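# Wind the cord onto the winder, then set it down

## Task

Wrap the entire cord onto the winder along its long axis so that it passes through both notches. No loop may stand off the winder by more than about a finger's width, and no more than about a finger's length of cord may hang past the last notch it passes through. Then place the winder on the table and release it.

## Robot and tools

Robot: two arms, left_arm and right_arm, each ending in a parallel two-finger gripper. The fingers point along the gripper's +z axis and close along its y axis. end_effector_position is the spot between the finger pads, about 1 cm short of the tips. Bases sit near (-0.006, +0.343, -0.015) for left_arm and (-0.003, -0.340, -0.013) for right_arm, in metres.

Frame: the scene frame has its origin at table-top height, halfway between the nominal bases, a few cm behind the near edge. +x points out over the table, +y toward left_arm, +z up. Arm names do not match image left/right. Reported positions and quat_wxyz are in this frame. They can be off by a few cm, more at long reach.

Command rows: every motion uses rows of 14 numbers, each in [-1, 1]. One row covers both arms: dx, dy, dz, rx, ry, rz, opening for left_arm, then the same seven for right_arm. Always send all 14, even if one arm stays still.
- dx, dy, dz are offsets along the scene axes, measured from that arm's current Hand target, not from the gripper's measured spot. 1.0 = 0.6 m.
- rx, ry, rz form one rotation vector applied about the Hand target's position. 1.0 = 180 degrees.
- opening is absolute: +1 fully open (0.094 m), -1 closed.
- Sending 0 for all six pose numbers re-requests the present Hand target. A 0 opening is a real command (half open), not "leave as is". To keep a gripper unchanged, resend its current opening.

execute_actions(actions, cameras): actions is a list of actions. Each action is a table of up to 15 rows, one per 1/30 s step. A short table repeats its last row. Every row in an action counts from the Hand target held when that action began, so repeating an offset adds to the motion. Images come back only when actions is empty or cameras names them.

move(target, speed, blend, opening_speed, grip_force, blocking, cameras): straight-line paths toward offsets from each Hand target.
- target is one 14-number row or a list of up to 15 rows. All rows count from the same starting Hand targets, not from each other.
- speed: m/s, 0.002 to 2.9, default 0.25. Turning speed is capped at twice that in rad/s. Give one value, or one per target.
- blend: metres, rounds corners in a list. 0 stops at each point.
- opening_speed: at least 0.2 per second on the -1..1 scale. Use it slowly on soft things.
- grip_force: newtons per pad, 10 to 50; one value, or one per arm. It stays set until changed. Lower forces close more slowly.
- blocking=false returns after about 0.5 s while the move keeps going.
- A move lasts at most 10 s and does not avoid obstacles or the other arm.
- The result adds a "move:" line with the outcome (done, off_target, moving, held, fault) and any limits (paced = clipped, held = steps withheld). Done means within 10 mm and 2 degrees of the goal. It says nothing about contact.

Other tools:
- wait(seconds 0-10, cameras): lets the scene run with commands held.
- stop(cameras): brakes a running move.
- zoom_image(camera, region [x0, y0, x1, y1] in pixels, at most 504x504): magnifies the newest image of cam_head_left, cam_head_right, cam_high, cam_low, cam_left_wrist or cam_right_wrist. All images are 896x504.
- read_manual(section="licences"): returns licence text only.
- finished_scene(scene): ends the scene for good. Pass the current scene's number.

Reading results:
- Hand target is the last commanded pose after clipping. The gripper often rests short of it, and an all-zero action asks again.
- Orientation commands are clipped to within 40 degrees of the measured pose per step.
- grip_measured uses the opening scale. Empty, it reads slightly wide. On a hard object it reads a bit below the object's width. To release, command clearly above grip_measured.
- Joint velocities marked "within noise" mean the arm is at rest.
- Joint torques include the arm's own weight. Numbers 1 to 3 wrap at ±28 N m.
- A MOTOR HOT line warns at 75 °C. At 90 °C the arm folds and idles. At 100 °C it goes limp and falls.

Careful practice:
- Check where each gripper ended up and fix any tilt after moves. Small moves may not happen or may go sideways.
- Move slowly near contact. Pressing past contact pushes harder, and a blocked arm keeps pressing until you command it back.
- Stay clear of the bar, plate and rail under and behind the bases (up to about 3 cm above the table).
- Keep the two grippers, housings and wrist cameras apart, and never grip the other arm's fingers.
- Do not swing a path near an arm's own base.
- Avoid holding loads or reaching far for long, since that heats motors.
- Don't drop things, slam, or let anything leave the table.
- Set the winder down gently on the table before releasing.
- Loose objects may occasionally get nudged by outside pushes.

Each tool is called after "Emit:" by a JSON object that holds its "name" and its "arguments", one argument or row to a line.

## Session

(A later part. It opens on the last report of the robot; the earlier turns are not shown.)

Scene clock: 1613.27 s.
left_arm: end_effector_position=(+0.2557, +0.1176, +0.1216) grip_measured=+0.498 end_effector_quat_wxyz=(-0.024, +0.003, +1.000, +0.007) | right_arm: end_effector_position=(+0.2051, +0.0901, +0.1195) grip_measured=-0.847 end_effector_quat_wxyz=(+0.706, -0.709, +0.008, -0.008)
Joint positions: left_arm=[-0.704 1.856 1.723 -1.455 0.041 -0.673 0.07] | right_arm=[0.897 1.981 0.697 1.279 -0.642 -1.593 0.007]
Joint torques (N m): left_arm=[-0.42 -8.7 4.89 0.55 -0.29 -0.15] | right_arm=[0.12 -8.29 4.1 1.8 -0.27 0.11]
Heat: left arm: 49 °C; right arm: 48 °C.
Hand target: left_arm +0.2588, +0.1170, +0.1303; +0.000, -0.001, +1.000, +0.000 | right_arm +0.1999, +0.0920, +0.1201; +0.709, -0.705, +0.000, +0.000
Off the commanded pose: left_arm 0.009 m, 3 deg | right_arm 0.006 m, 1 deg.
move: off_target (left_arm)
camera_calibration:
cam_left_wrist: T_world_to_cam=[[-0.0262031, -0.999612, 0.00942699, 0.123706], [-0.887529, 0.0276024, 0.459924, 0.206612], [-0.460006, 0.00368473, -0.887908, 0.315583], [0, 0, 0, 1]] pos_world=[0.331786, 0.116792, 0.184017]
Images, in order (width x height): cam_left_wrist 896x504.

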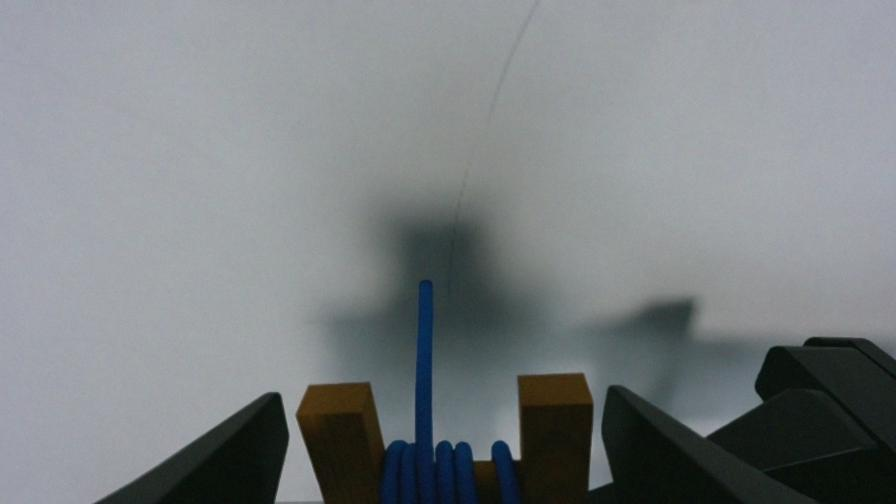

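Emit:
{"name": "move", "arguments": {
  "target": [0, 0, 0, 0, 0, 0, 0.08, 0, 0, 0, 0, 0, 0, -0.93],
  "speed": 0.06,
  "opening_speed": 0.4,
  "cameras": ["cam_left_wrist", "cam_right_wrist"]
}}

Scene clock: 1620.63 s.
left_arm: end_effector_position=(+0.2558, +0.1169, +0.1216) grip_measured=+0.183 end_effector_quat_wxyz=(-0.023, +0.002, +1.000, +0.006) | right_arm: end_effector_position=(+0.2051, +0.0901, +0.1195) grip_measured=-0.847 end_effector_quat_wxyz=(+0.706, -0.709, +0.008, -0.008)
Joint positions: left_arm=[-0.706 1.856 1.723 -1.453 0.041 -0.676 0.056] | right_arm=[0.897 1.981 0.697 1.279 -0.642 -1.593 0.007]
Joint torques (N m): left_arm=[-0.29 -8.72 4.88 0.5 -0.3 -0.11] | right_arm=[0.25 -8.44 4.14 1.7 -0.16 0.08]
Heat: left arm: 49 °C; right arm: 48 °C.
Hand target: left_arm +0.2588, +0.1169, +0.1303; +0.000, -0.001, +1.000, +0.000 | right_arm +0.1999, +0.0920, +0.1201; +0.709, -0.705, +0.000, +0.000
Off the commanded pose: left_arm 0.009 m, 3 deg | right_arm 0.006 m, 1 deg.
move: off_target (left_arm)
camera_calibration:
cam_left_wrist: T_world_to_cam=[[-0.0236531, -0.999664, 0.0106392, 0.122245], [-0.888426, 0.0258986, 0.45829, 0.20746], [-0.458411, 0.0013878, -0.888739, 0.315608], [0, 0, 0, 1]] pos_world=[0.331882, 0.116393, 0.184116]
cam_right_wrist: T_world_to_cam=[[-0.0168949, 0.000479223, 0.999857, -0.11676], [0.887356, -0.460833, 0.0152148, -0.104733], [0.460775, 0.887487, 0.00736048, -0.0860329], [0, 0, 0, 1]] pos_world=[0.130604, 0.0281447, 0.11897]
Images, in order (width x height): cam_left_wrist 896x504, cam_right_wrist 896x504.

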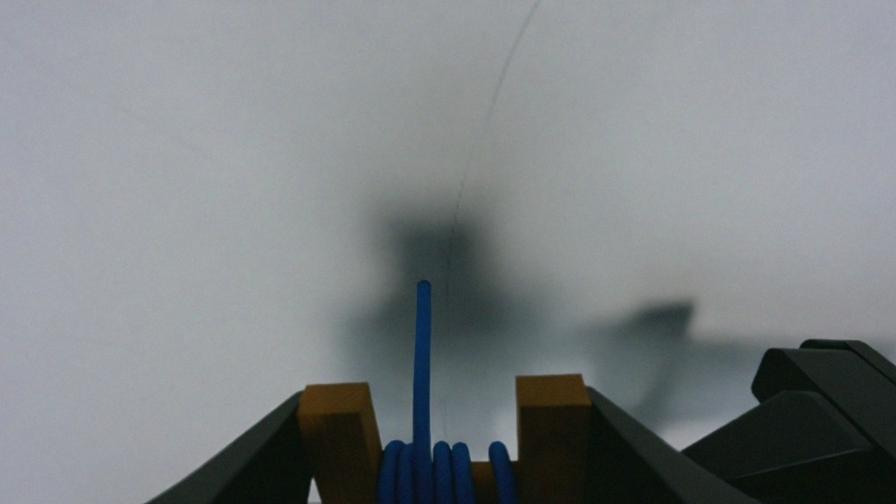

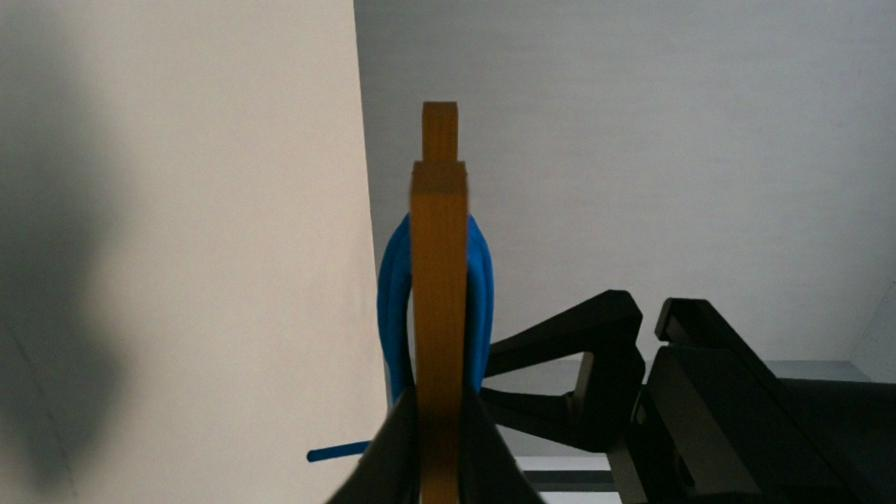

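Emit:
{"name": "move", "arguments": {
  "target": [
    [0, 0, 0, 0, 0, 0, 0.08, 0, 0, 0, 0, 0, 0, -0.68],
    [0, 0, 0, 0, 0, 0, 0.08, 0, -0.2, 0, 0, 0, 0, -0.68]
  ],
  "speed": 0.1,
  "opening_speed": 0.5,
  "cameras": ["cam_left_wrist", "cam_right_wrist", "cam_high"]
}}

Scene clock: 1636.23 s.
left_arm: end_effector_position=(+0.2577, +0.1131, +0.1204) grip_measured=+0.183 end_effector_quat_wxyz=(-0.016, +0.004, +1.000, +0.002) | right_arm: end_effector_position=(+0.2021, -0.0257, +0.1035) grip_measured=-0.683 end_effector_quat_wxyz=(+0.696, -0.717, +0.017, +0.009)
Joint positions: left_arm=[-0.712 1.856 1.719 -1.433 0.04 -0.679 0.056] | right_arm=[0.603 1.839 0.356 1.432 -0.948 -1.593 0.015]
Joint torques (N m): left_arm=[0.32 -8.76 5.2 0.32 -0.28 -0.08] | right_arm=[-0.84 -10.62 2.56 1.72 -0.2 0.09]
Heat: left arm: 50 °C; right arm: 48 °C.
Hand target: left_arm +0.2588, +0.1169, +0.1303; +0.000, -0.001, +1.000, +0.000 | right_arm +0.1999, -0.0279, +0.1202; +0.709, -0.705, +0.000, +0.000
Off the commanded pose: left_arm 0.011 m, 2 deg | right_arm 0.017 m, 3 deg.
move: off_target (left_arm, right_arm)
camera_calibration:
cam_left_wrist: T_world_to_cam=[[-0.0279746, -0.999434, 0.0187084, 0.118602], [-0.893975, 0.0333877, 0.446871, 0.211687], [-0.447243, -0.00422378, -0.894403, 0.313756], [0, 0, 0, 1]] pos_world=[0.332886, 0.112793, 0.183808]
cam_right_wrist: T_world_to_cam=[[0.0215799, 0.0252932, 0.999447, -0.107885], [0.893059, -0.44987, -0.00789786, -0.153587], [0.449422, 0.892736, -0.0322964, 0.0248027], [0, 0, 0, 1]] pos_world=[0.128344, -0.0885078, 0.107414]
Images, in order (width x height): cam_high 896x504, cam_left_wrist 896x504, cam_right_wrist 896x504.

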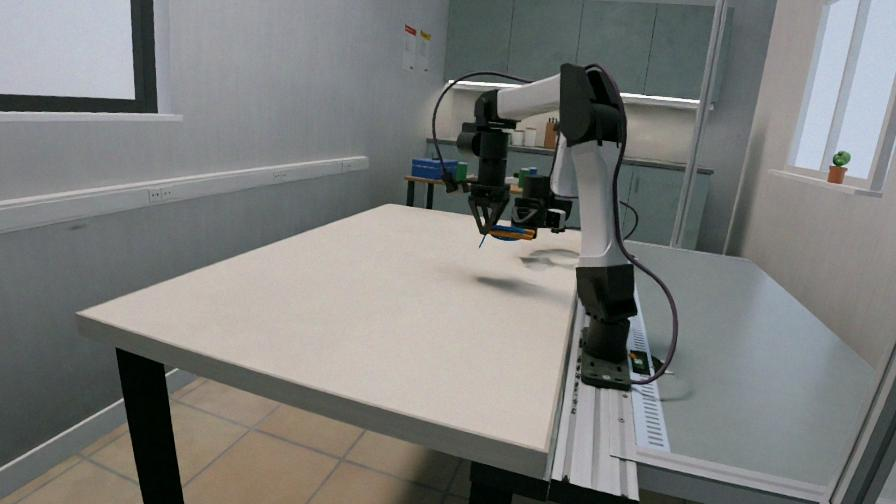

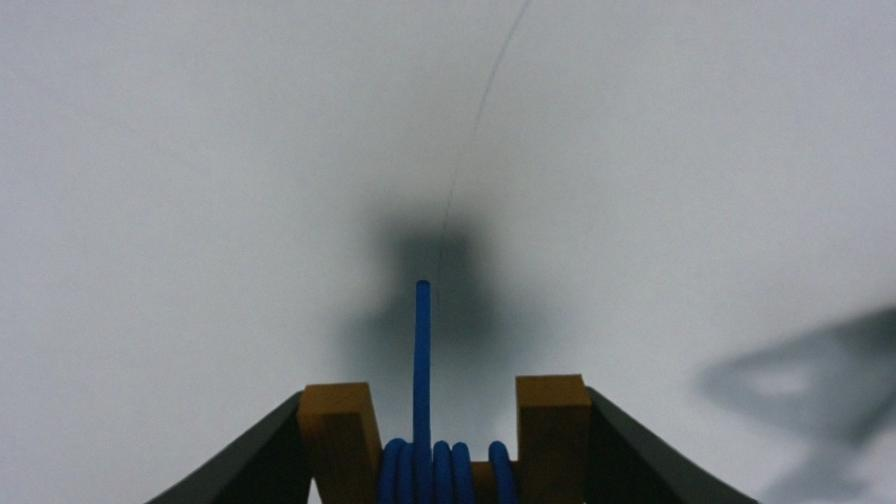

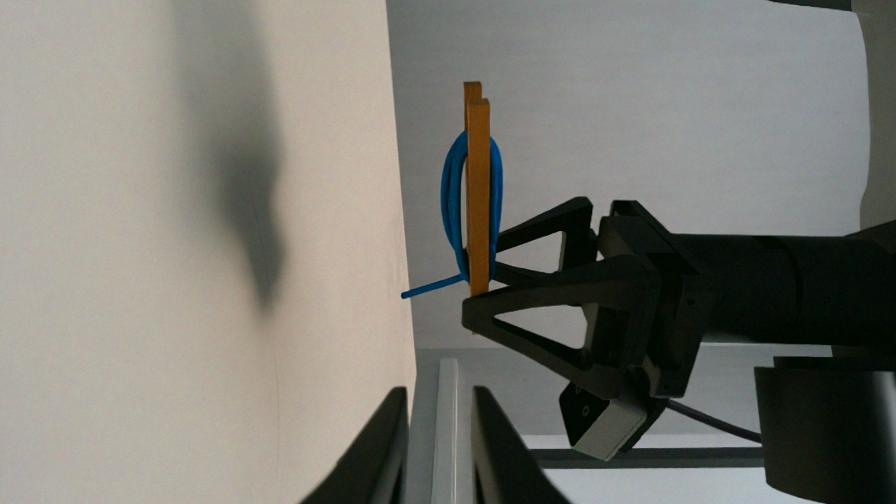

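Emit:
{"name": "move", "arguments": {
  "target": [0, 0, -0.12, 0, 0, 0, 0.08, 0, 0, 0, 0, 0, 0, -0.68],
  "speed": 0.1,
  "cameras": ["cam_left_wrist", "cam_right_wrist"]
}}

Scene clock: 1660.60 s.
left_arm: end_effector_position=(+0.2542, +0.1179, +0.0529) grip_measured=+0.183 end_effector_quat_wxyz=(-0.019, +0.004, +1.000, +0.004) | right_arm: end_effector_position=(+0.2019, -0.0257, +0.1035) grip_measured=-0.683 end_effector_quat_wxyz=(+0.697, -0.717, +0.017, +0.010)
Joint positions: left_arm=[-0.712 1.856 1.45 -1.171 0.04 -0.679 0.056] | right_arm=[0.603 1.839 0.356 1.432 -0.948 -1.593 0.015]
Joint torques (N m): left_arm=[-0.13 -7.98 4.88 0.54 -0.28 -0.12] | right_arm=[-0.99 -10.73 2.61 1.68 -0.25 0.14]
Heat: left arm: 51 °C; right arm: 47 °C.
Hand target: left_arm +0.2588, +0.1170, +0.0583; +0.000, -0.001, +1.000, +0.000 | right_arm +0.1998, -0.0279, +0.1202; +0.709, -0.705, +0.000, +0.000
Off the commanded pose: left_arm 0.007 m, 2 deg | right_arm 0.017 m, 3 deg.
move: off_target (right_arm)
camera_calibration:
cam_left_wrist: T_world_to_cam=[[-0.0277267, -0.99951, 0.0145186, 0.124791], [-0.891613, 0.0312951, 0.451716, 0.237874], [-0.451949, -0.000420394, -0.892043, 0.252539], [0, 0, 0, 1]] pos_world=[0.329686, 0.117392, 0.116012]
cam_right_wrist: T_world_to_cam=[[0.0212037, 0.0250398, 0.999462, -0.107858], [0.893427, -0.449142, -0.00770169, -0.153637], [0.448707, 0.89311, -0.0318948, 0.0249728], [0, 0, 0, 1]] pos_world=[0.128345, -0.0886077, 0.107413]
Images, in order (width x height): cam_left_wrist 896x504, cam_right_wrist 896x504.

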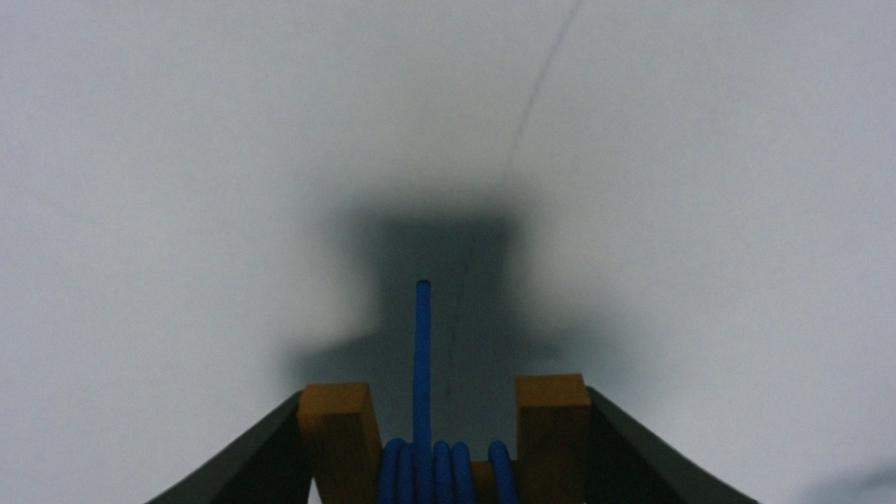

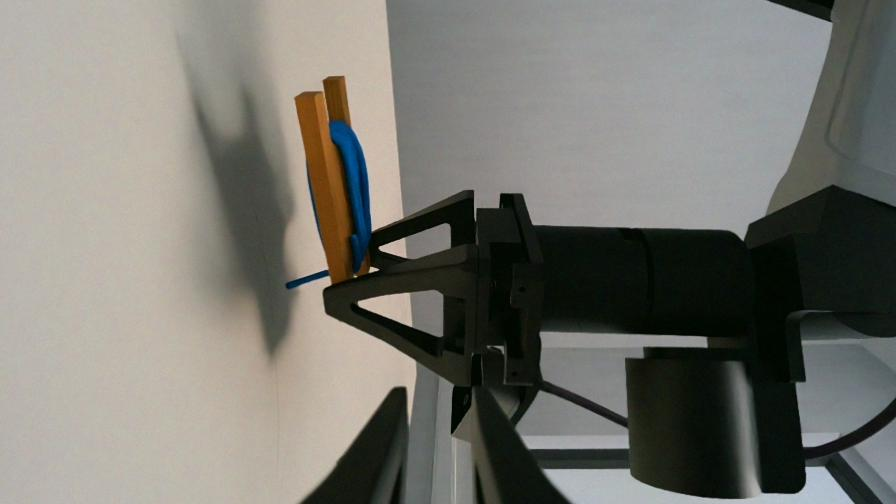

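Emit:
{"name": "move", "arguments": {
  "target": [
    [0, 0, -0.018, 0, 0, 0, 0.08, 0, 0, 0, 0, 0, 0, -0.68],
    [-0.02, 0, -0.038, 0, 0, 0, 0.08, 0, 0, 0, 0, 0, 0, -0.68]
  ],
  "speed": 0.05,
  "blend": [0.003, 0],
  "cameras": ["cam_left_wrist", "cam_right_wrist"]
}}

Scene clock: 1677.20 s.
left_arm: end_effector_position=(+0.2411, +0.1192, +0.0255) grip_measured=+0.183 end_effector_quat_wxyz=(-0.025, +0.004, +1.000, +0.009) | right_arm: end_effector_position=(+0.2019, -0.0257, +0.1035) grip_measured=-0.683 end_effector_quat_wxyz=(+0.697, -0.717, +0.017, +0.010)
Joint positions: left_arm=[-0.735 1.856 1.338 -1.074 0.04 -0.702 0.056] | right_arm=[0.603 1.839 0.356 1.432 -0.948 -1.593 0.015]
Joint torques (N m): left_arm=[-0.2 -8.95 4.78 0.52 -0.29 -0.16] | right_arm=[-1.11 -10.51 2.5 1.76 -0.22 0.17]
Heat: left arm: 50 °C; right arm: 48 °C.
Hand target: left_arm +0.2468, +0.1170, +0.0355; +0.000, -0.001, +1.000, +0.000 | right_arm +0.1998, -0.0279, +0.1202; +0.709, -0.705, +0.000, +0.000
Off the commanded pose: left_arm 0.012 m, 3 deg | right_arm 0.017 m, 3 deg.
move: off_target (left_arm, right_arm)
camera_calibration:
cam_left_wrist: T_world_to_cam=[[-0.0277024, -0.999606, 0.00443284, 0.126448], [-0.886172, 0.0266101, 0.462591, 0.237585], [-0.462527, 0.00888661, -0.886561, 0.223434], [0, 0, 0, 1]] pos_world=[0.317388, 0.118091, 0.0876224]
cam_right_wrist: T_world_to_cam=[[0.0212037, 0.0250398, 0.999462, -0.107858], [0.893427, -0.449142, -0.00770169, -0.153637], [0.448707, 0.89311, -0.0318948, 0.0249728], [0, 0, 0, 1]] pos_world=[0.128345, -0.0886077, 0.107413]
Images, in order (width x height): cam_left_wrist 896x504, cam_right_wrist 896x504.

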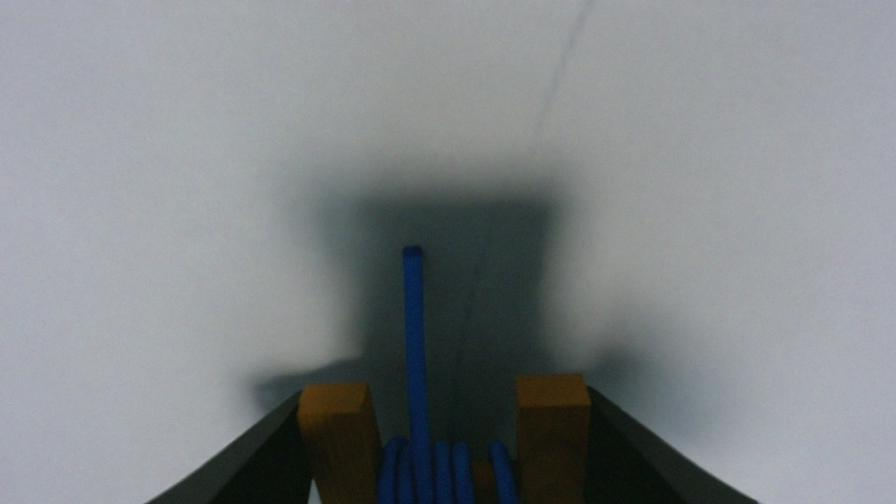

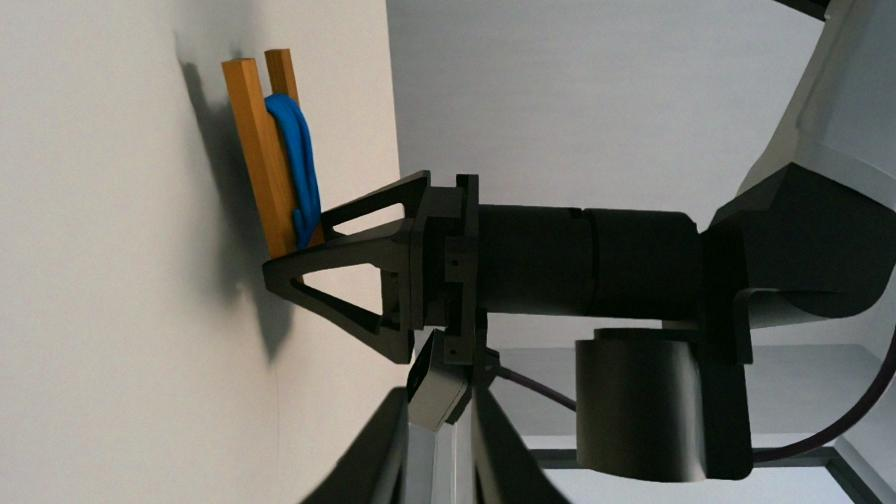

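Emit:
{"name": "move", "arguments": {
  "target": [-0.008, 0, -0.01, 0, 0, 0, 0.08, 0, 0, 0, 0, 0, 0, -0.68],
  "speed": 0.04,
  "cameras": ["cam_left_wrist", "cam_right_wrist"]
}}

Scene clock: 1682.70 s.
left_arm: end_effector_position=(+0.2361, +0.1199, +0.0177) grip_measured=+0.183 end_effector_quat_wxyz=(-0.027, +0.004, +1.000, +0.011) | right_arm: end_effector_position=(+0.2019, -0.0257, +0.1035) grip_measured=-0.683 end_effector_quat_wxyz=(+0.697, -0.717, +0.017, +0.010)
Joint positions: left_arm=[-0.744 1.856 1.305 -1.047 0.04 -0.712 0.056] | right_arm=[0.603 1.839 0.356 1.432 -0.948 -1.593 0.015]
Joint torques (N m): left_arm=[-0.28 -9.43 4.7 0.51 -0.29 -0.14] | right_arm=[-0.95 -10.61 2.35 1.75 -0.18 0.18]
Heat: left arm: 50 °C; right arm: 48 °C.
Hand target: left_arm +0.2420, +0.1170, +0.0295; +0.000, -0.001, +1.000, +0.000 | right_arm +0.1998, -0.0279, +0.1202; +0.709, -0.705, +0.000, +0.000
Off the commanded pose: left_arm 0.013 m, 3 deg | right_arm 0.017 m, 3 deg.
move: off_target (left_arm, right_arm)
camera_calibration:
cam_left_wrist: T_world_to_cam=[[-0.0268461, -0.99964, 0.000161608, 0.12683], [-0.88399, 0.0238157, 0.466899, 0.236506], [-0.466735, 0.0123915, -0.884311, 0.214712], [0, 0, 0, 1]] pos_world=[0.312687, 0.118491, 0.0794268]
cam_right_wrist: T_world_to_cam=[[0.0212037, 0.0250398, 0.999462, -0.107858], [0.893427, -0.449142, -0.00770169, -0.153637], [0.448707, 0.89311, -0.0318948, 0.0249728], [0, 0, 0, 1]] pos_world=[0.128345, -0.0886077, 0.107413]
Images, in order (width x height): cam_left_wrist 896x504, cam_right_wrist 896x504.

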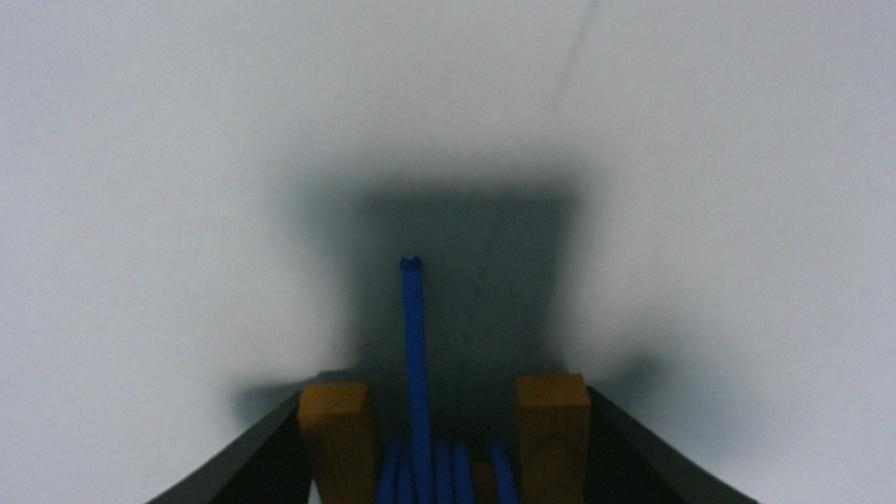

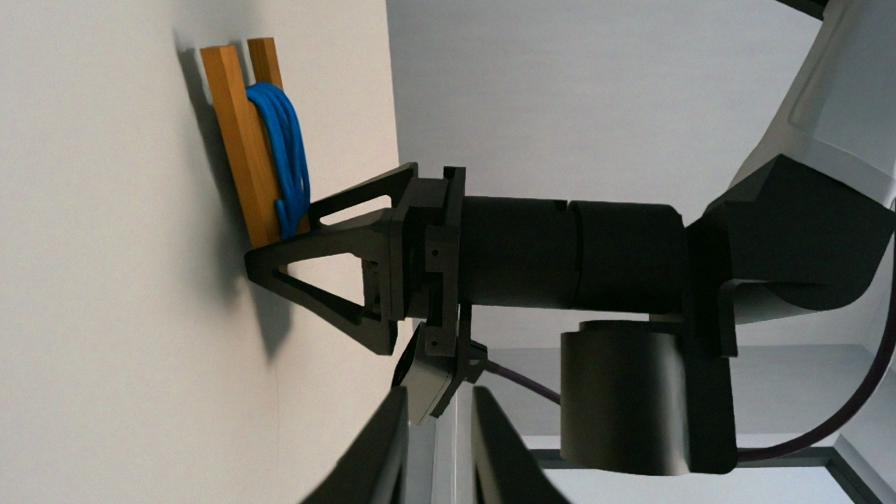

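Emit:
{"name": "move", "arguments": {
  "target": [-0.003, 0, -0.0055, 0, 0, 0, 0.08, 0, 0, 0, 0, 0, 0, -0.68],
  "speed": 0.04,
  "cameras": ["cam_left_wrist", "cam_right_wrist"]
}}

Scene clock: 1689.53 s.
left_arm: end_effector_position=(+0.2350, +0.1195, +0.0153) grip_measured=+0.183 end_effector_quat_wxyz=(-0.027, +0.003, +1.000, +0.011) | right_arm: end_effector_position=(+0.2019, -0.0257, +0.1035) grip_measured=-0.683 end_effector_quat_wxyz=(+0.697, -0.717, +0.017, +0.010)
Joint positions: left_arm=[-0.747 1.856 1.295 -1.036 0.04 -0.715 0.056] | right_arm=[0.603 1.839 0.356 1.432 -0.948 -1.593 0.015]
Joint torques (N m): left_arm=[-0.36 -9.48 4.25 0.53 -0.3 -0.16] | right_arm=[-0.76 -10.51 2.45 1.74 -0.23 0.1]
Heat: left arm: 51 °C; right arm: 48 °C.
Hand target: left_arm +0.2402, +0.1170, +0.0261; +0.000, -0.001, +1.000, +0.000 | right_arm +0.1998, -0.0279, +0.1202; +0.709, -0.705, +0.000, +0.000
Off the commanded pose: left_arm 0.012 m, 3 deg | right_arm 0.017 m, 3 deg.
move: off_target (left_arm, right_arm)
camera_calibration:
cam_left_wrist: T_world_to_cam=[[-0.0264322, -0.99965, 0.000709637, 0.126331], [-0.884418, 0.0237161, 0.466093, 0.236822], [-0.465947, 0.0116922, -0.884735, 0.212037], [0, 0, 0, 1]] pos_world=[0.311587, 0.118191, 0.0771263]
cam_right_wrist: T_world_to_cam=[[0.0212037, 0.0250398, 0.999462, -0.107858], [0.893427, -0.449142, -0.00770169, -0.153637], [0.448707, 0.89311, -0.0318948, 0.0249728], [0, 0, 0, 1]] pos_world=[0.128345, -0.0886077, 0.107413]
Images, in order (width x height): cam_left_wrist 896x504, cam_right_wrist 896x504.

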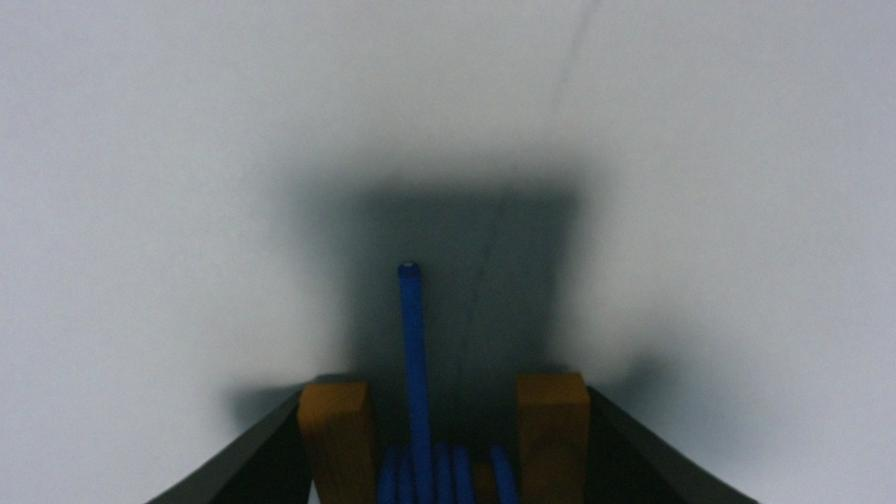

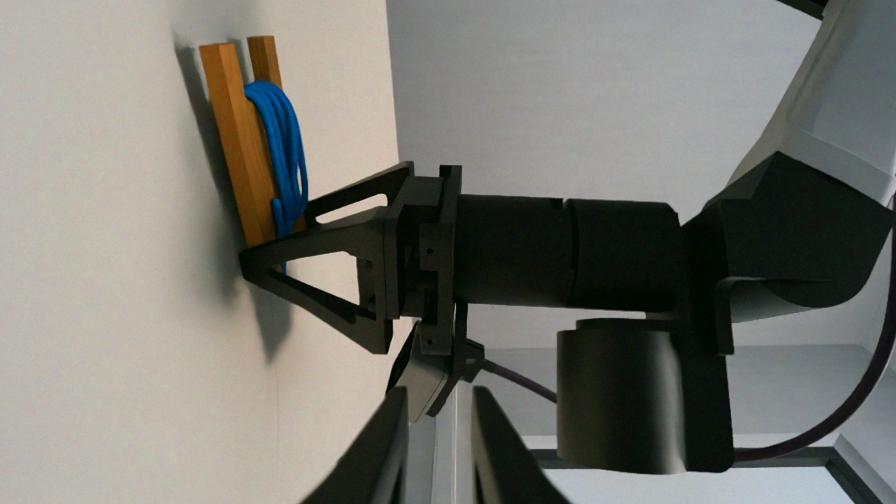

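Emit:
{"name": "move", "arguments": {
  "target": [0, 0, 0, 0, 0, 0, 0.7, 0, 0, 0, 0, 0, 0, -0.68],
  "speed": 0.04,
  "opening_speed": 0.4,
  "cameras": ["cam_left_wrist", "cam_right_wrist"]
}}

Scene clock: 1701.53 s.
left_arm: end_effector_position=(+0.2344, +0.1201, +0.0142) grip_measured=+0.698 end_effector_quat_wxyz=(-0.028, +0.003, +1.000, +0.012) | right_arm: end_effector_position=(+0.2019, -0.0257, +0.1035) grip_measured=-0.683 end_effector_quat_wxyz=(+0.697, -0.717, +0.017, +0.010)
Joint positions: left_arm=[-0.747 1.856 1.291 -1.033 0.04 -0.716 0.08] | right_arm=[0.603 1.839 0.356 1.432 -0.948 -1.593 0.015]
Joint torques (N m): left_arm=[-0.38 -9.51 4.6 0.49 -0.29 -0.14] | right_arm=[-0.81 -10.56 2.35 1.7 -0.2 0.18]
Heat: left arm: 52 °C; right arm: 48 °C.
Hand target: left_arm +0.2401, +0.1170, +0.0261; +0.000, -0.001, +1.000, +0.000 | right_arm +0.1998, -0.0279, +0.1202; +0.709, -0.705, +0.000, +0.000
Off the commanded pose: left_arm 0.014 m, 3 deg | right_arm 0.017 m, 3 deg.
move: off_target (left_arm, right_arm)
camera_calibration:
cam_left_wrist: T_world_to_cam=[[-0.0256524, -0.999671, -0.000352555, 0.126659], [-0.883924, 0.0225175, 0.467088, 0.236792], [-0.466926, 0.0122935, -0.884211, 0.211019], [0, 0, 0, 1]] pos_world=[0.311086, 0.118691, 0.0760274]
cam_right_wrist: T_world_to_cam=[[0.0212037, 0.0250398, 0.999462, -0.107858], [0.893427, -0.449142, -0.00770169, -0.153637], [0.448707, 0.89311, -0.0318948, 0.0249728], [0, 0, 0, 1]] pos_world=[0.128345, -0.0886077, 0.107413]
Images, in order (width x height): cam_left_wrist 896x504, cam_right_wrist 896x504.

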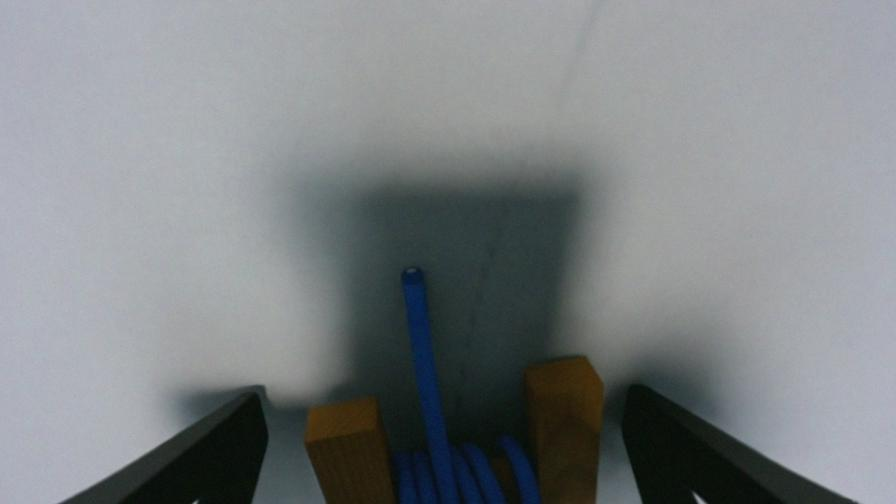

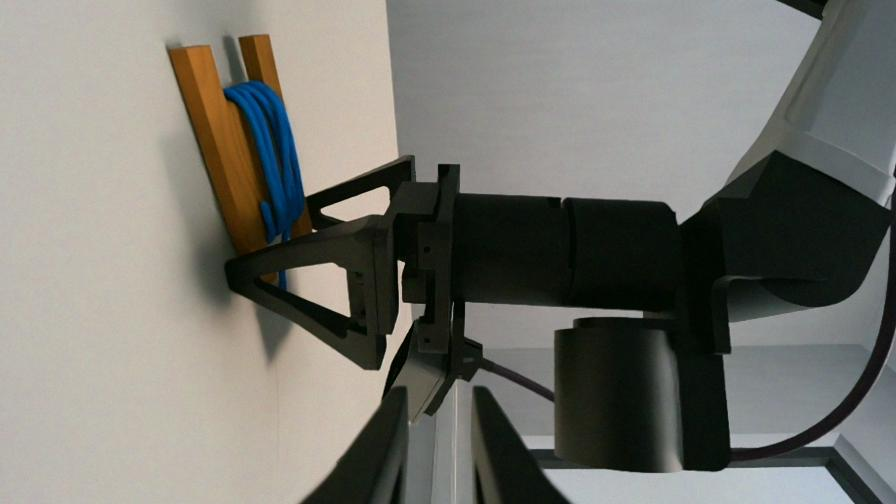

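Emit:
{"name": "move", "arguments": {
  "target": [0.0, 0, 0.18, 0, 0, 0, 0.7, 0, 0, 0, 0, 0, 0, -0.68],
  "speed": 0.1,
  "cameras": ["cam_left_wrist", "cam_right_wrist", "cam_head_left"]
}}

Scene clock: 1708.53 s.
left_arm: end_effector_position=(+0.2375, +0.1145, +0.1147) grip_measured=+0.698 end_effector_quat_wxyz=(-0.023, +0.003, +1.000, +0.008) | right_arm: end_effector_position=(+0.2019, -0.0257, +0.1035) grip_measured=-0.683 end_effector_quat_wxyz=(+0.697, -0.717, +0.017, +0.010)
Joint positions: left_arm=[-0.747 1.807 1.634 -1.413 0.04 -0.716 0.08] | right_arm=[0.603 1.839 0.356 1.432 -0.948 -1.593 0.015]
Joint torques (N m): left_arm=[0.29 -9.06 7.43 0.08 -0.29 -0.08] | right_arm=[-0.73 -10.36 2.43 1.71 -0.21 0.05]
Heat: left arm: 52 °C; right arm: 48 °C.
Hand target: left_arm +0.2402, +0.1170, +0.1340; +0.000, -0.001, +1.000, +0.000 | right_arm +0.1998, -0.0279, +0.1202; +0.709, -0.705, +0.000, +0.000
Off the commanded pose: left_arm 0.020 m, 3 deg | right_arm 0.017 m, 3 deg.
move: off_target (left_arm, right_arm)
camera_calibration:
cam_left_wrist: T_world_to_cam=[[-0.0259797, -0.999638, 0.00703391, 0.120452], [-0.887891, 0.0263073, 0.459302, 0.19409], [-0.459321, 0.00568716, -0.888252, 0.300717], [0, 0, 0, 1]] pos_world=[0.313585, 0.113592, 0.17712]
cam_right_wrist: T_world_to_cam=[[0.0212037, 0.0250398, 0.999462, -0.107858], [0.893427, -0.449142, -0.00770169, -0.153637], [0.448707, 0.89311, -0.0318948, 0.0249728], [0, 0, 0, 1]] pos_world=[0.128345, -0.0886077, 0.107413]
Images, in order (width x height): cam_head_left 896x504, cam_left_wrist 896x504, cam_right_wrist 896x504.

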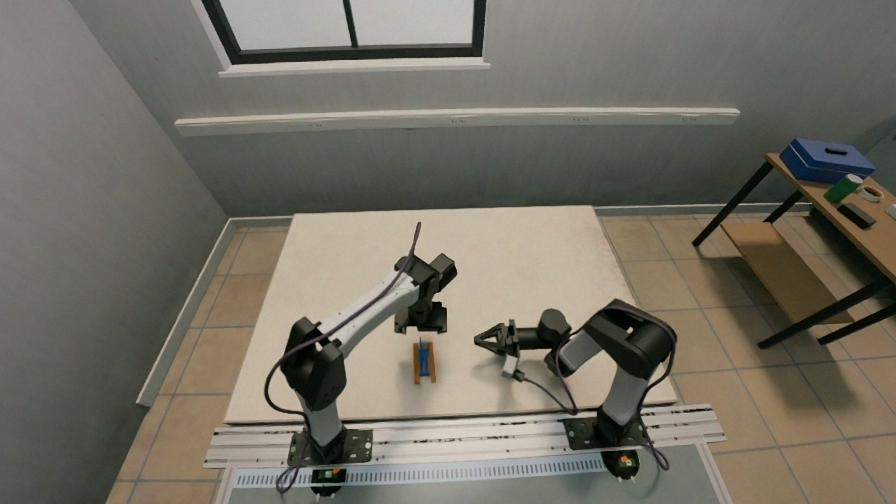

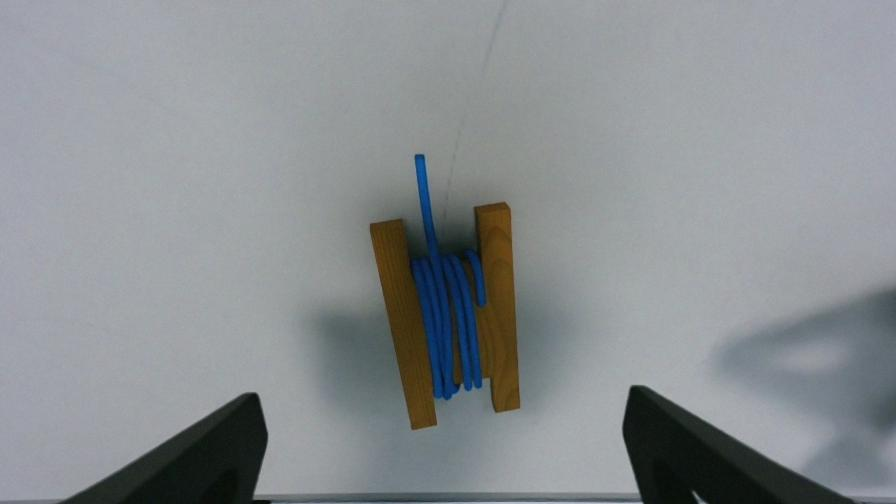

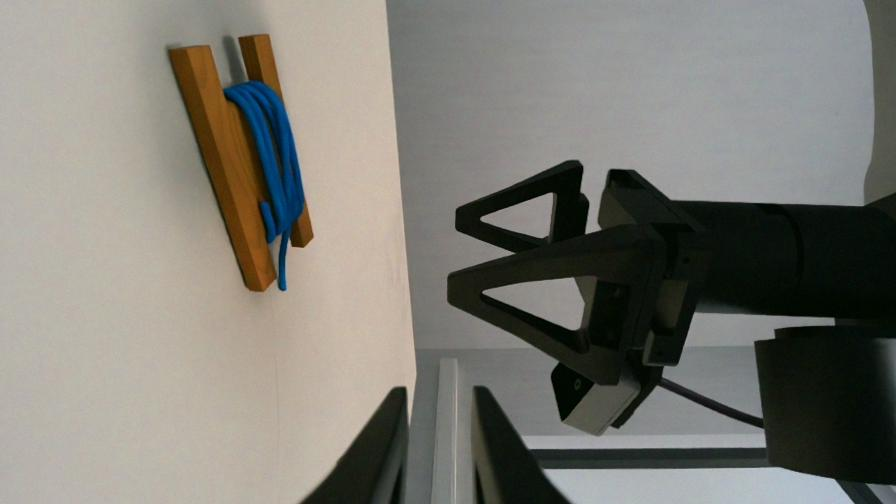

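Emit:
{"name": "zoom_image", "arguments": {
  "camera": "cam_right_wrist",
  "region": [140, 20, 360, 310]
}}

Emit:
{"name": "zoom_image", "arguments": {
  "camera": "cam_left_wrist",
  "region": [340, 130, 560, 450]
}}

Emit:
{"name": "zoom_image", "arguments": {
  "camera": "cam_head_left",
  "region": [390, 320, 460, 400]
}}

Scaled by 1.738 from the camera's 896x504 image, which has a finer 1280x720 frame.

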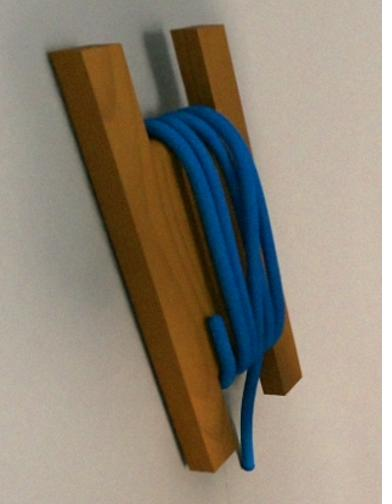

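Scaled by 1.575 from the camera's 896x504 image, which has a finer 1280x720 frame.

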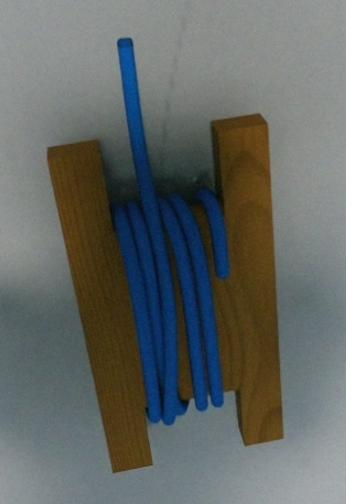

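Scaled by 6.300 from the camera's 896x504 image, which has a finer 1280x720 frame.

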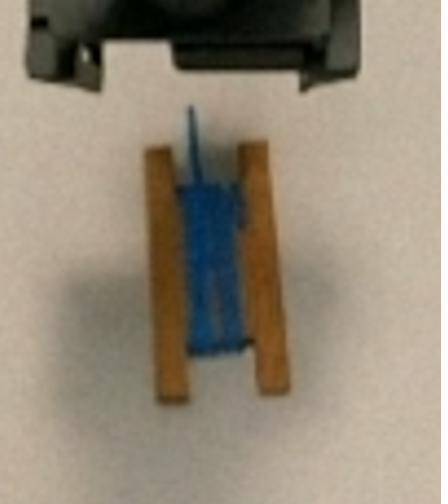

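Emit:
{"name": "move", "arguments": {
  "target": [
    [0, 0, 0, 0, 0, 0, -1, 0, 0, 0, 0, 0, 0, -0.68],
    [0.0155, 0.0027, -0.1, 0, 0, 0, -1, 0, 0, 0, 0, 0, 0, -0.68]
  ],
  "speed": 0.1,
  "cameras": ["cam_left_wrist", "cam_right_wrist"]
}}

Scene clock: 1788.30 s.
left_arm: end_effector_position=(+0.2429, +0.1167, +0.0718) grip_measured=-0.997 end_effector_quat_wxyz=(-0.016, -0.003, +1.000, +0.002) | right_arm: end_effector_position=(+0.2019, -0.0257, +0.1035) grip_measured=-0.683 end_effector_quat_wxyz=(+0.697, -0.717, +0.017, +0.010)
Joint positions: left_arm=[-0.735 1.807 1.463 -1.225 0.04 -0.716 0] | right_arm=[0.603 1.839 0.356 1.432 -0.948 -1.593 0.015]
Joint torques (N m): left_arm=[0.87 -6.97 4.89 0.58 -0.3 0.11] | right_arm=[-0.94 -10.32 2.37 1.71 -0.19 0.13]
Heat: left arm: 54 °C; right arm: 50 °C.
Hand target: left_arm +0.2495, +0.1186, +0.0741; +0.000, -0.001, +1.000, +0.000 | right_arm +0.1998, -0.0279, +0.1202; +0.709, -0.705, +0.000, +0.000
Off the commanded pose: left_arm 0.007 m, 2 deg | right_arm 0.017 m, 3 deg.
move: off_target (right_arm)
camera_calibration:
cam_left_wrist: T_world_to_cam=[[-0.0135444, -0.999733, 0.0187221, 0.11934], [-0.894615, 0.0204794, 0.446367, 0.221742], [-0.446632, -0.0107033, -0.894654, 0.264372], [0, 0, 0, 1]] pos_world=[0.318067, 0.117597, 0.135308]
cam_right_wrist: T_world_to_cam=[[0.0212037, 0.0250398, 0.999462, -0.107858], [0.893427, -0.449142, -0.00770169, -0.153637], [0.448707, 0.89311, -0.0318948, 0.0249728], [0, 0, 0, 1]] pos_world=[0.128345, -0.0886077, 0.107413]
Images, in order (width x height): cam_left_wrist 896x504, cam_right_wrist 896x504.

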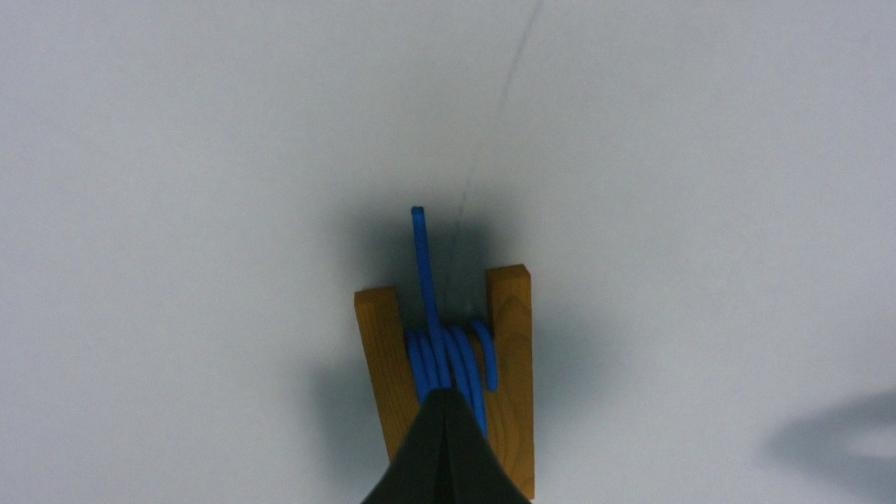

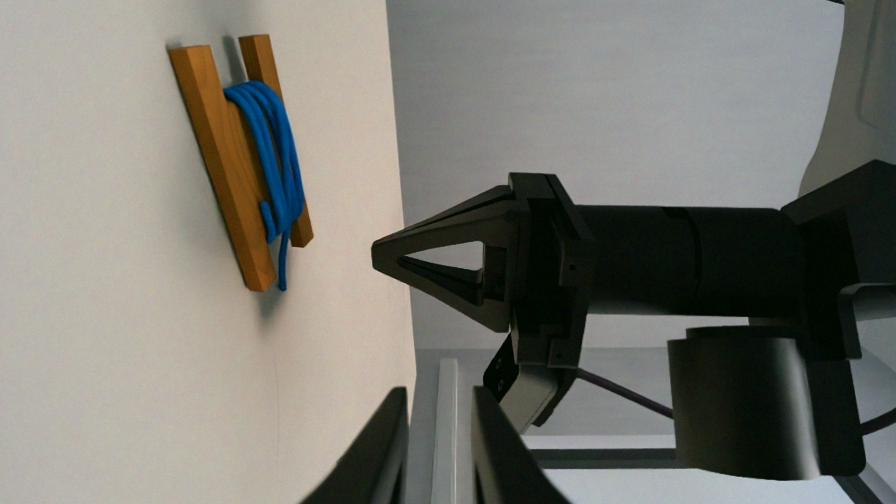

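Emit:
{"name": "move", "arguments": {
  "target": [0.0035, 0.005, -0.048, 0, 0, 0, -1, 0, 0, 0, 0, 0, 0, -0.68],
  "speed": 0.08,
  "cameras": ["cam_left_wrist", "cam_right_wrist"]
}}

Scene clock: 1799.43 s.
left_arm: end_effector_position=(+0.2452, +0.1194, +0.0485) grip_measured=-0.997 end_effector_quat_wxyz=(-0.010, -0.003, +1.000, -0.004) | right_arm: end_effector_position=(+0.2019, -0.0257, +0.1035) grip_measured=-0.683 end_effector_quat_wxyz=(+0.697, -0.717, +0.017, +0.010)
Joint positions: left_arm=[-0.725 1.807 1.37 -1.114 0.04 -0.707 0] | right_arm=[0.603 1.839 0.356 1.432 -0.948 -1.593 0.015]
Joint torques (N m): left_arm=[0.88 -5.56 4.88 0.6 -0.29 0.11] | right_arm=[-0.91 -10.32 2.36 1.73 -0.23 0.14]
Heat: left arm: 52 °C; right arm: 50 °C.
Hand target: left_arm +0.2516, +0.1217, +0.0452; -0.001, -0.001, +1.000, +0.000 | right_arm +0.1998, -0.0279, +0.1202; +0.709, -0.705, +0.000, +0.000
Off the commanded pose: left_arm 0.007 m, 1 deg | right_arm 0.017 m, 3 deg.
move: off_target (right_arm)
camera_calibration:
cam_left_wrist: T_world_to_cam=[[-0.0142354, -0.999462, 0.029535, 0.122044], [-0.900399, 0.0256586, 0.434307, 0.23556], [-0.434832, -0.0204108, -0.90028, 0.243155], [0, 0, 0, 1]] pos_world=[0.319566, 0.120898, 0.112998]
cam_right_wrist: T_world_to_cam=[[0.0212037, 0.0250398, 0.999462, -0.107858], [0.893427, -0.449142, -0.00770169, -0.153637], [0.448707, 0.89311, -0.0318948, 0.0249728], [0, 0, 0, 1]] pos_world=[0.128345, -0.0886077, 0.107413]
Images, in order (width x height): cam_left_wrist 896x504, cam_right_wrist 896x504.

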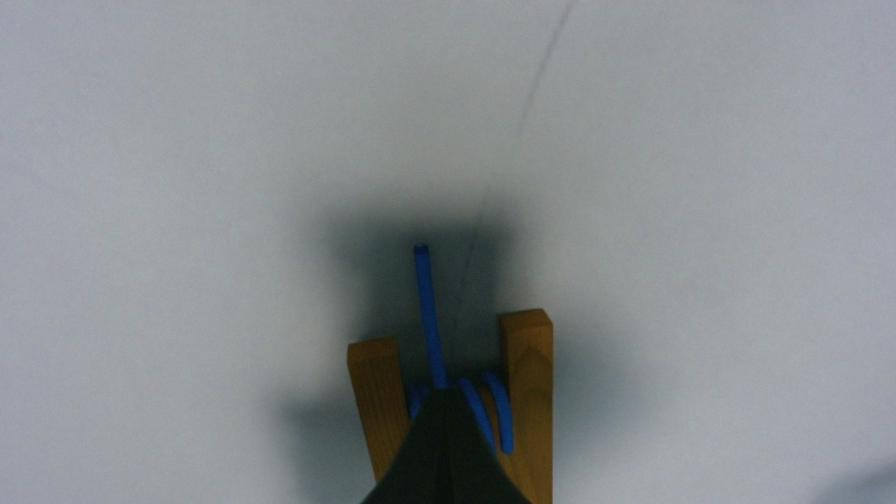

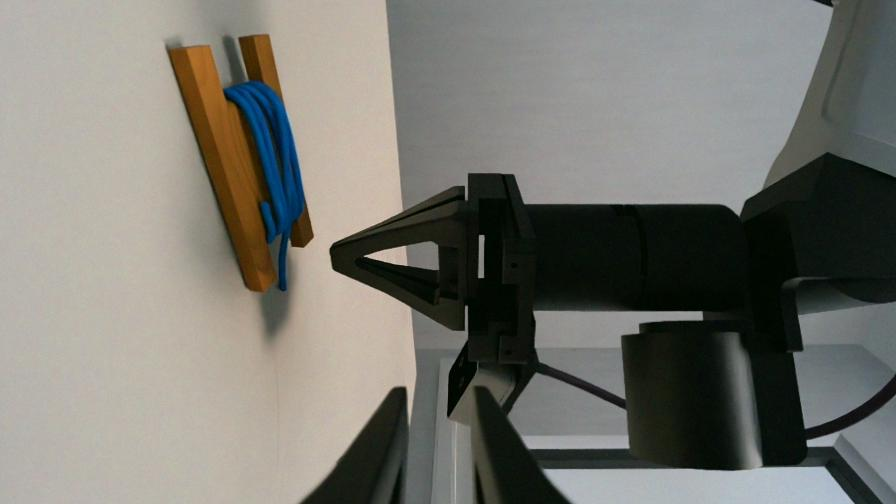

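Emit:
{"name": "move", "arguments": {
  "target": [0.0, 0.002, -0.02, 0, 0, 0, -1, 0, 0, 0, 0, 0, 0, -0.68],
  "speed": 0.05,
  "cameras": ["cam_left_wrist", "cam_right_wrist"]
}}

Scene clock: 1816.90 s.
left_arm: end_effector_position=(+0.2452, +0.1197, +0.0393) grip_measured=-0.997 end_effector_quat_wxyz=(-0.006, -0.002, +1.000, -0.007) | right_arm: end_effector_position=(+0.2019, -0.0257, +0.1035) grip_measured=-0.683 end_effector_quat_wxyz=(+0.697, -0.717, +0.017, +0.010)
Joint positions: left_arm=[-0.725 1.807 1.332 -1.068 0.04 -0.705 0] | right_arm=[0.603 1.839 0.356 1.432 -0.948 -1.593 0.015]
Joint torques (N m): left_arm=[1.06 -4.9 4.85 0.61 -0.29 0.13] | right_arm=[-0.69 -10.69 2.59 1.66 -0.3 0.13]
Heat: left arm: 49 °C; right arm: 50 °C.
Hand target: left_arm +0.2515, +0.1229, +0.0332; -0.001, -0.001, +1.000, +0.000 | right_arm +0.1998, -0.0279, +0.1202; +0.709, -0.705, +0.000, +0.000
Off the commanded pose: left_arm 0.009 m, 1 deg | right_arm 0.017 m, 3 deg.
move: off_target (right_arm)
camera_calibration:
cam_left_wrist: T_world_to_cam=[[-0.0164929, -0.999256, 0.0348602, 0.122938], [-0.903093, 0.0298512, 0.428406, 0.239888], [-0.429128, -0.0244163, -0.902913, 0.233962], [0, 0, 0, 1]] pos_world=[0.319068, 0.121398, 0.104192]
cam_right_wrist: T_world_to_cam=[[0.0212037, 0.0250398, 0.999462, -0.107858], [0.893427, -0.449142, -0.00770169, -0.153637], [0.448707, 0.89311, -0.0318948, 0.0249728], [0, 0, 0, 1]] pos_world=[0.128345, -0.0886077, 0.107413]
Images, in order (width x height): cam_left_wrist 896x504, cam_right_wrist 896x504.

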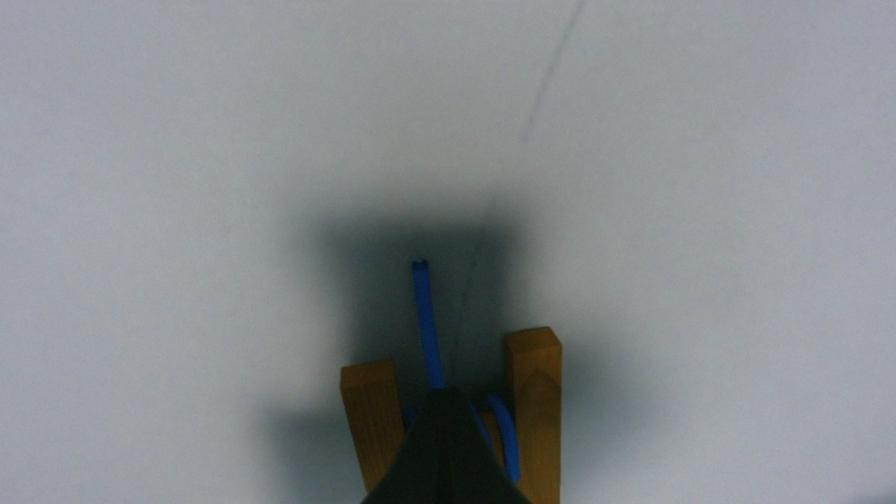

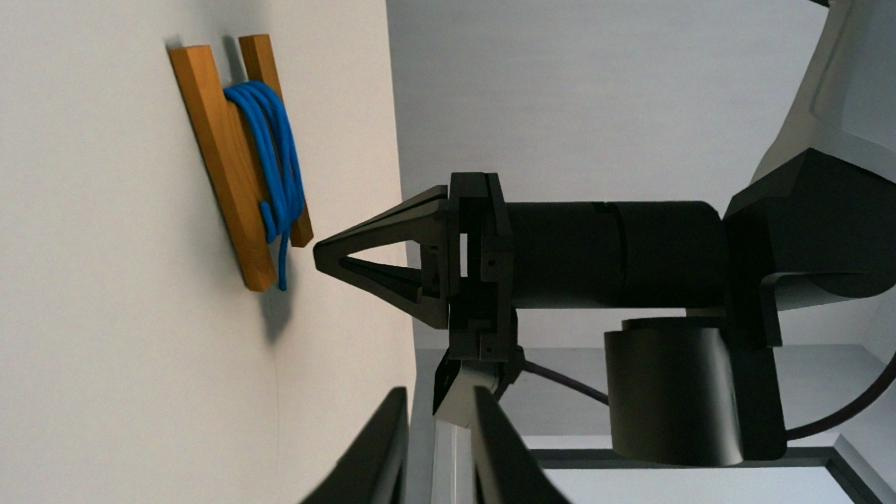

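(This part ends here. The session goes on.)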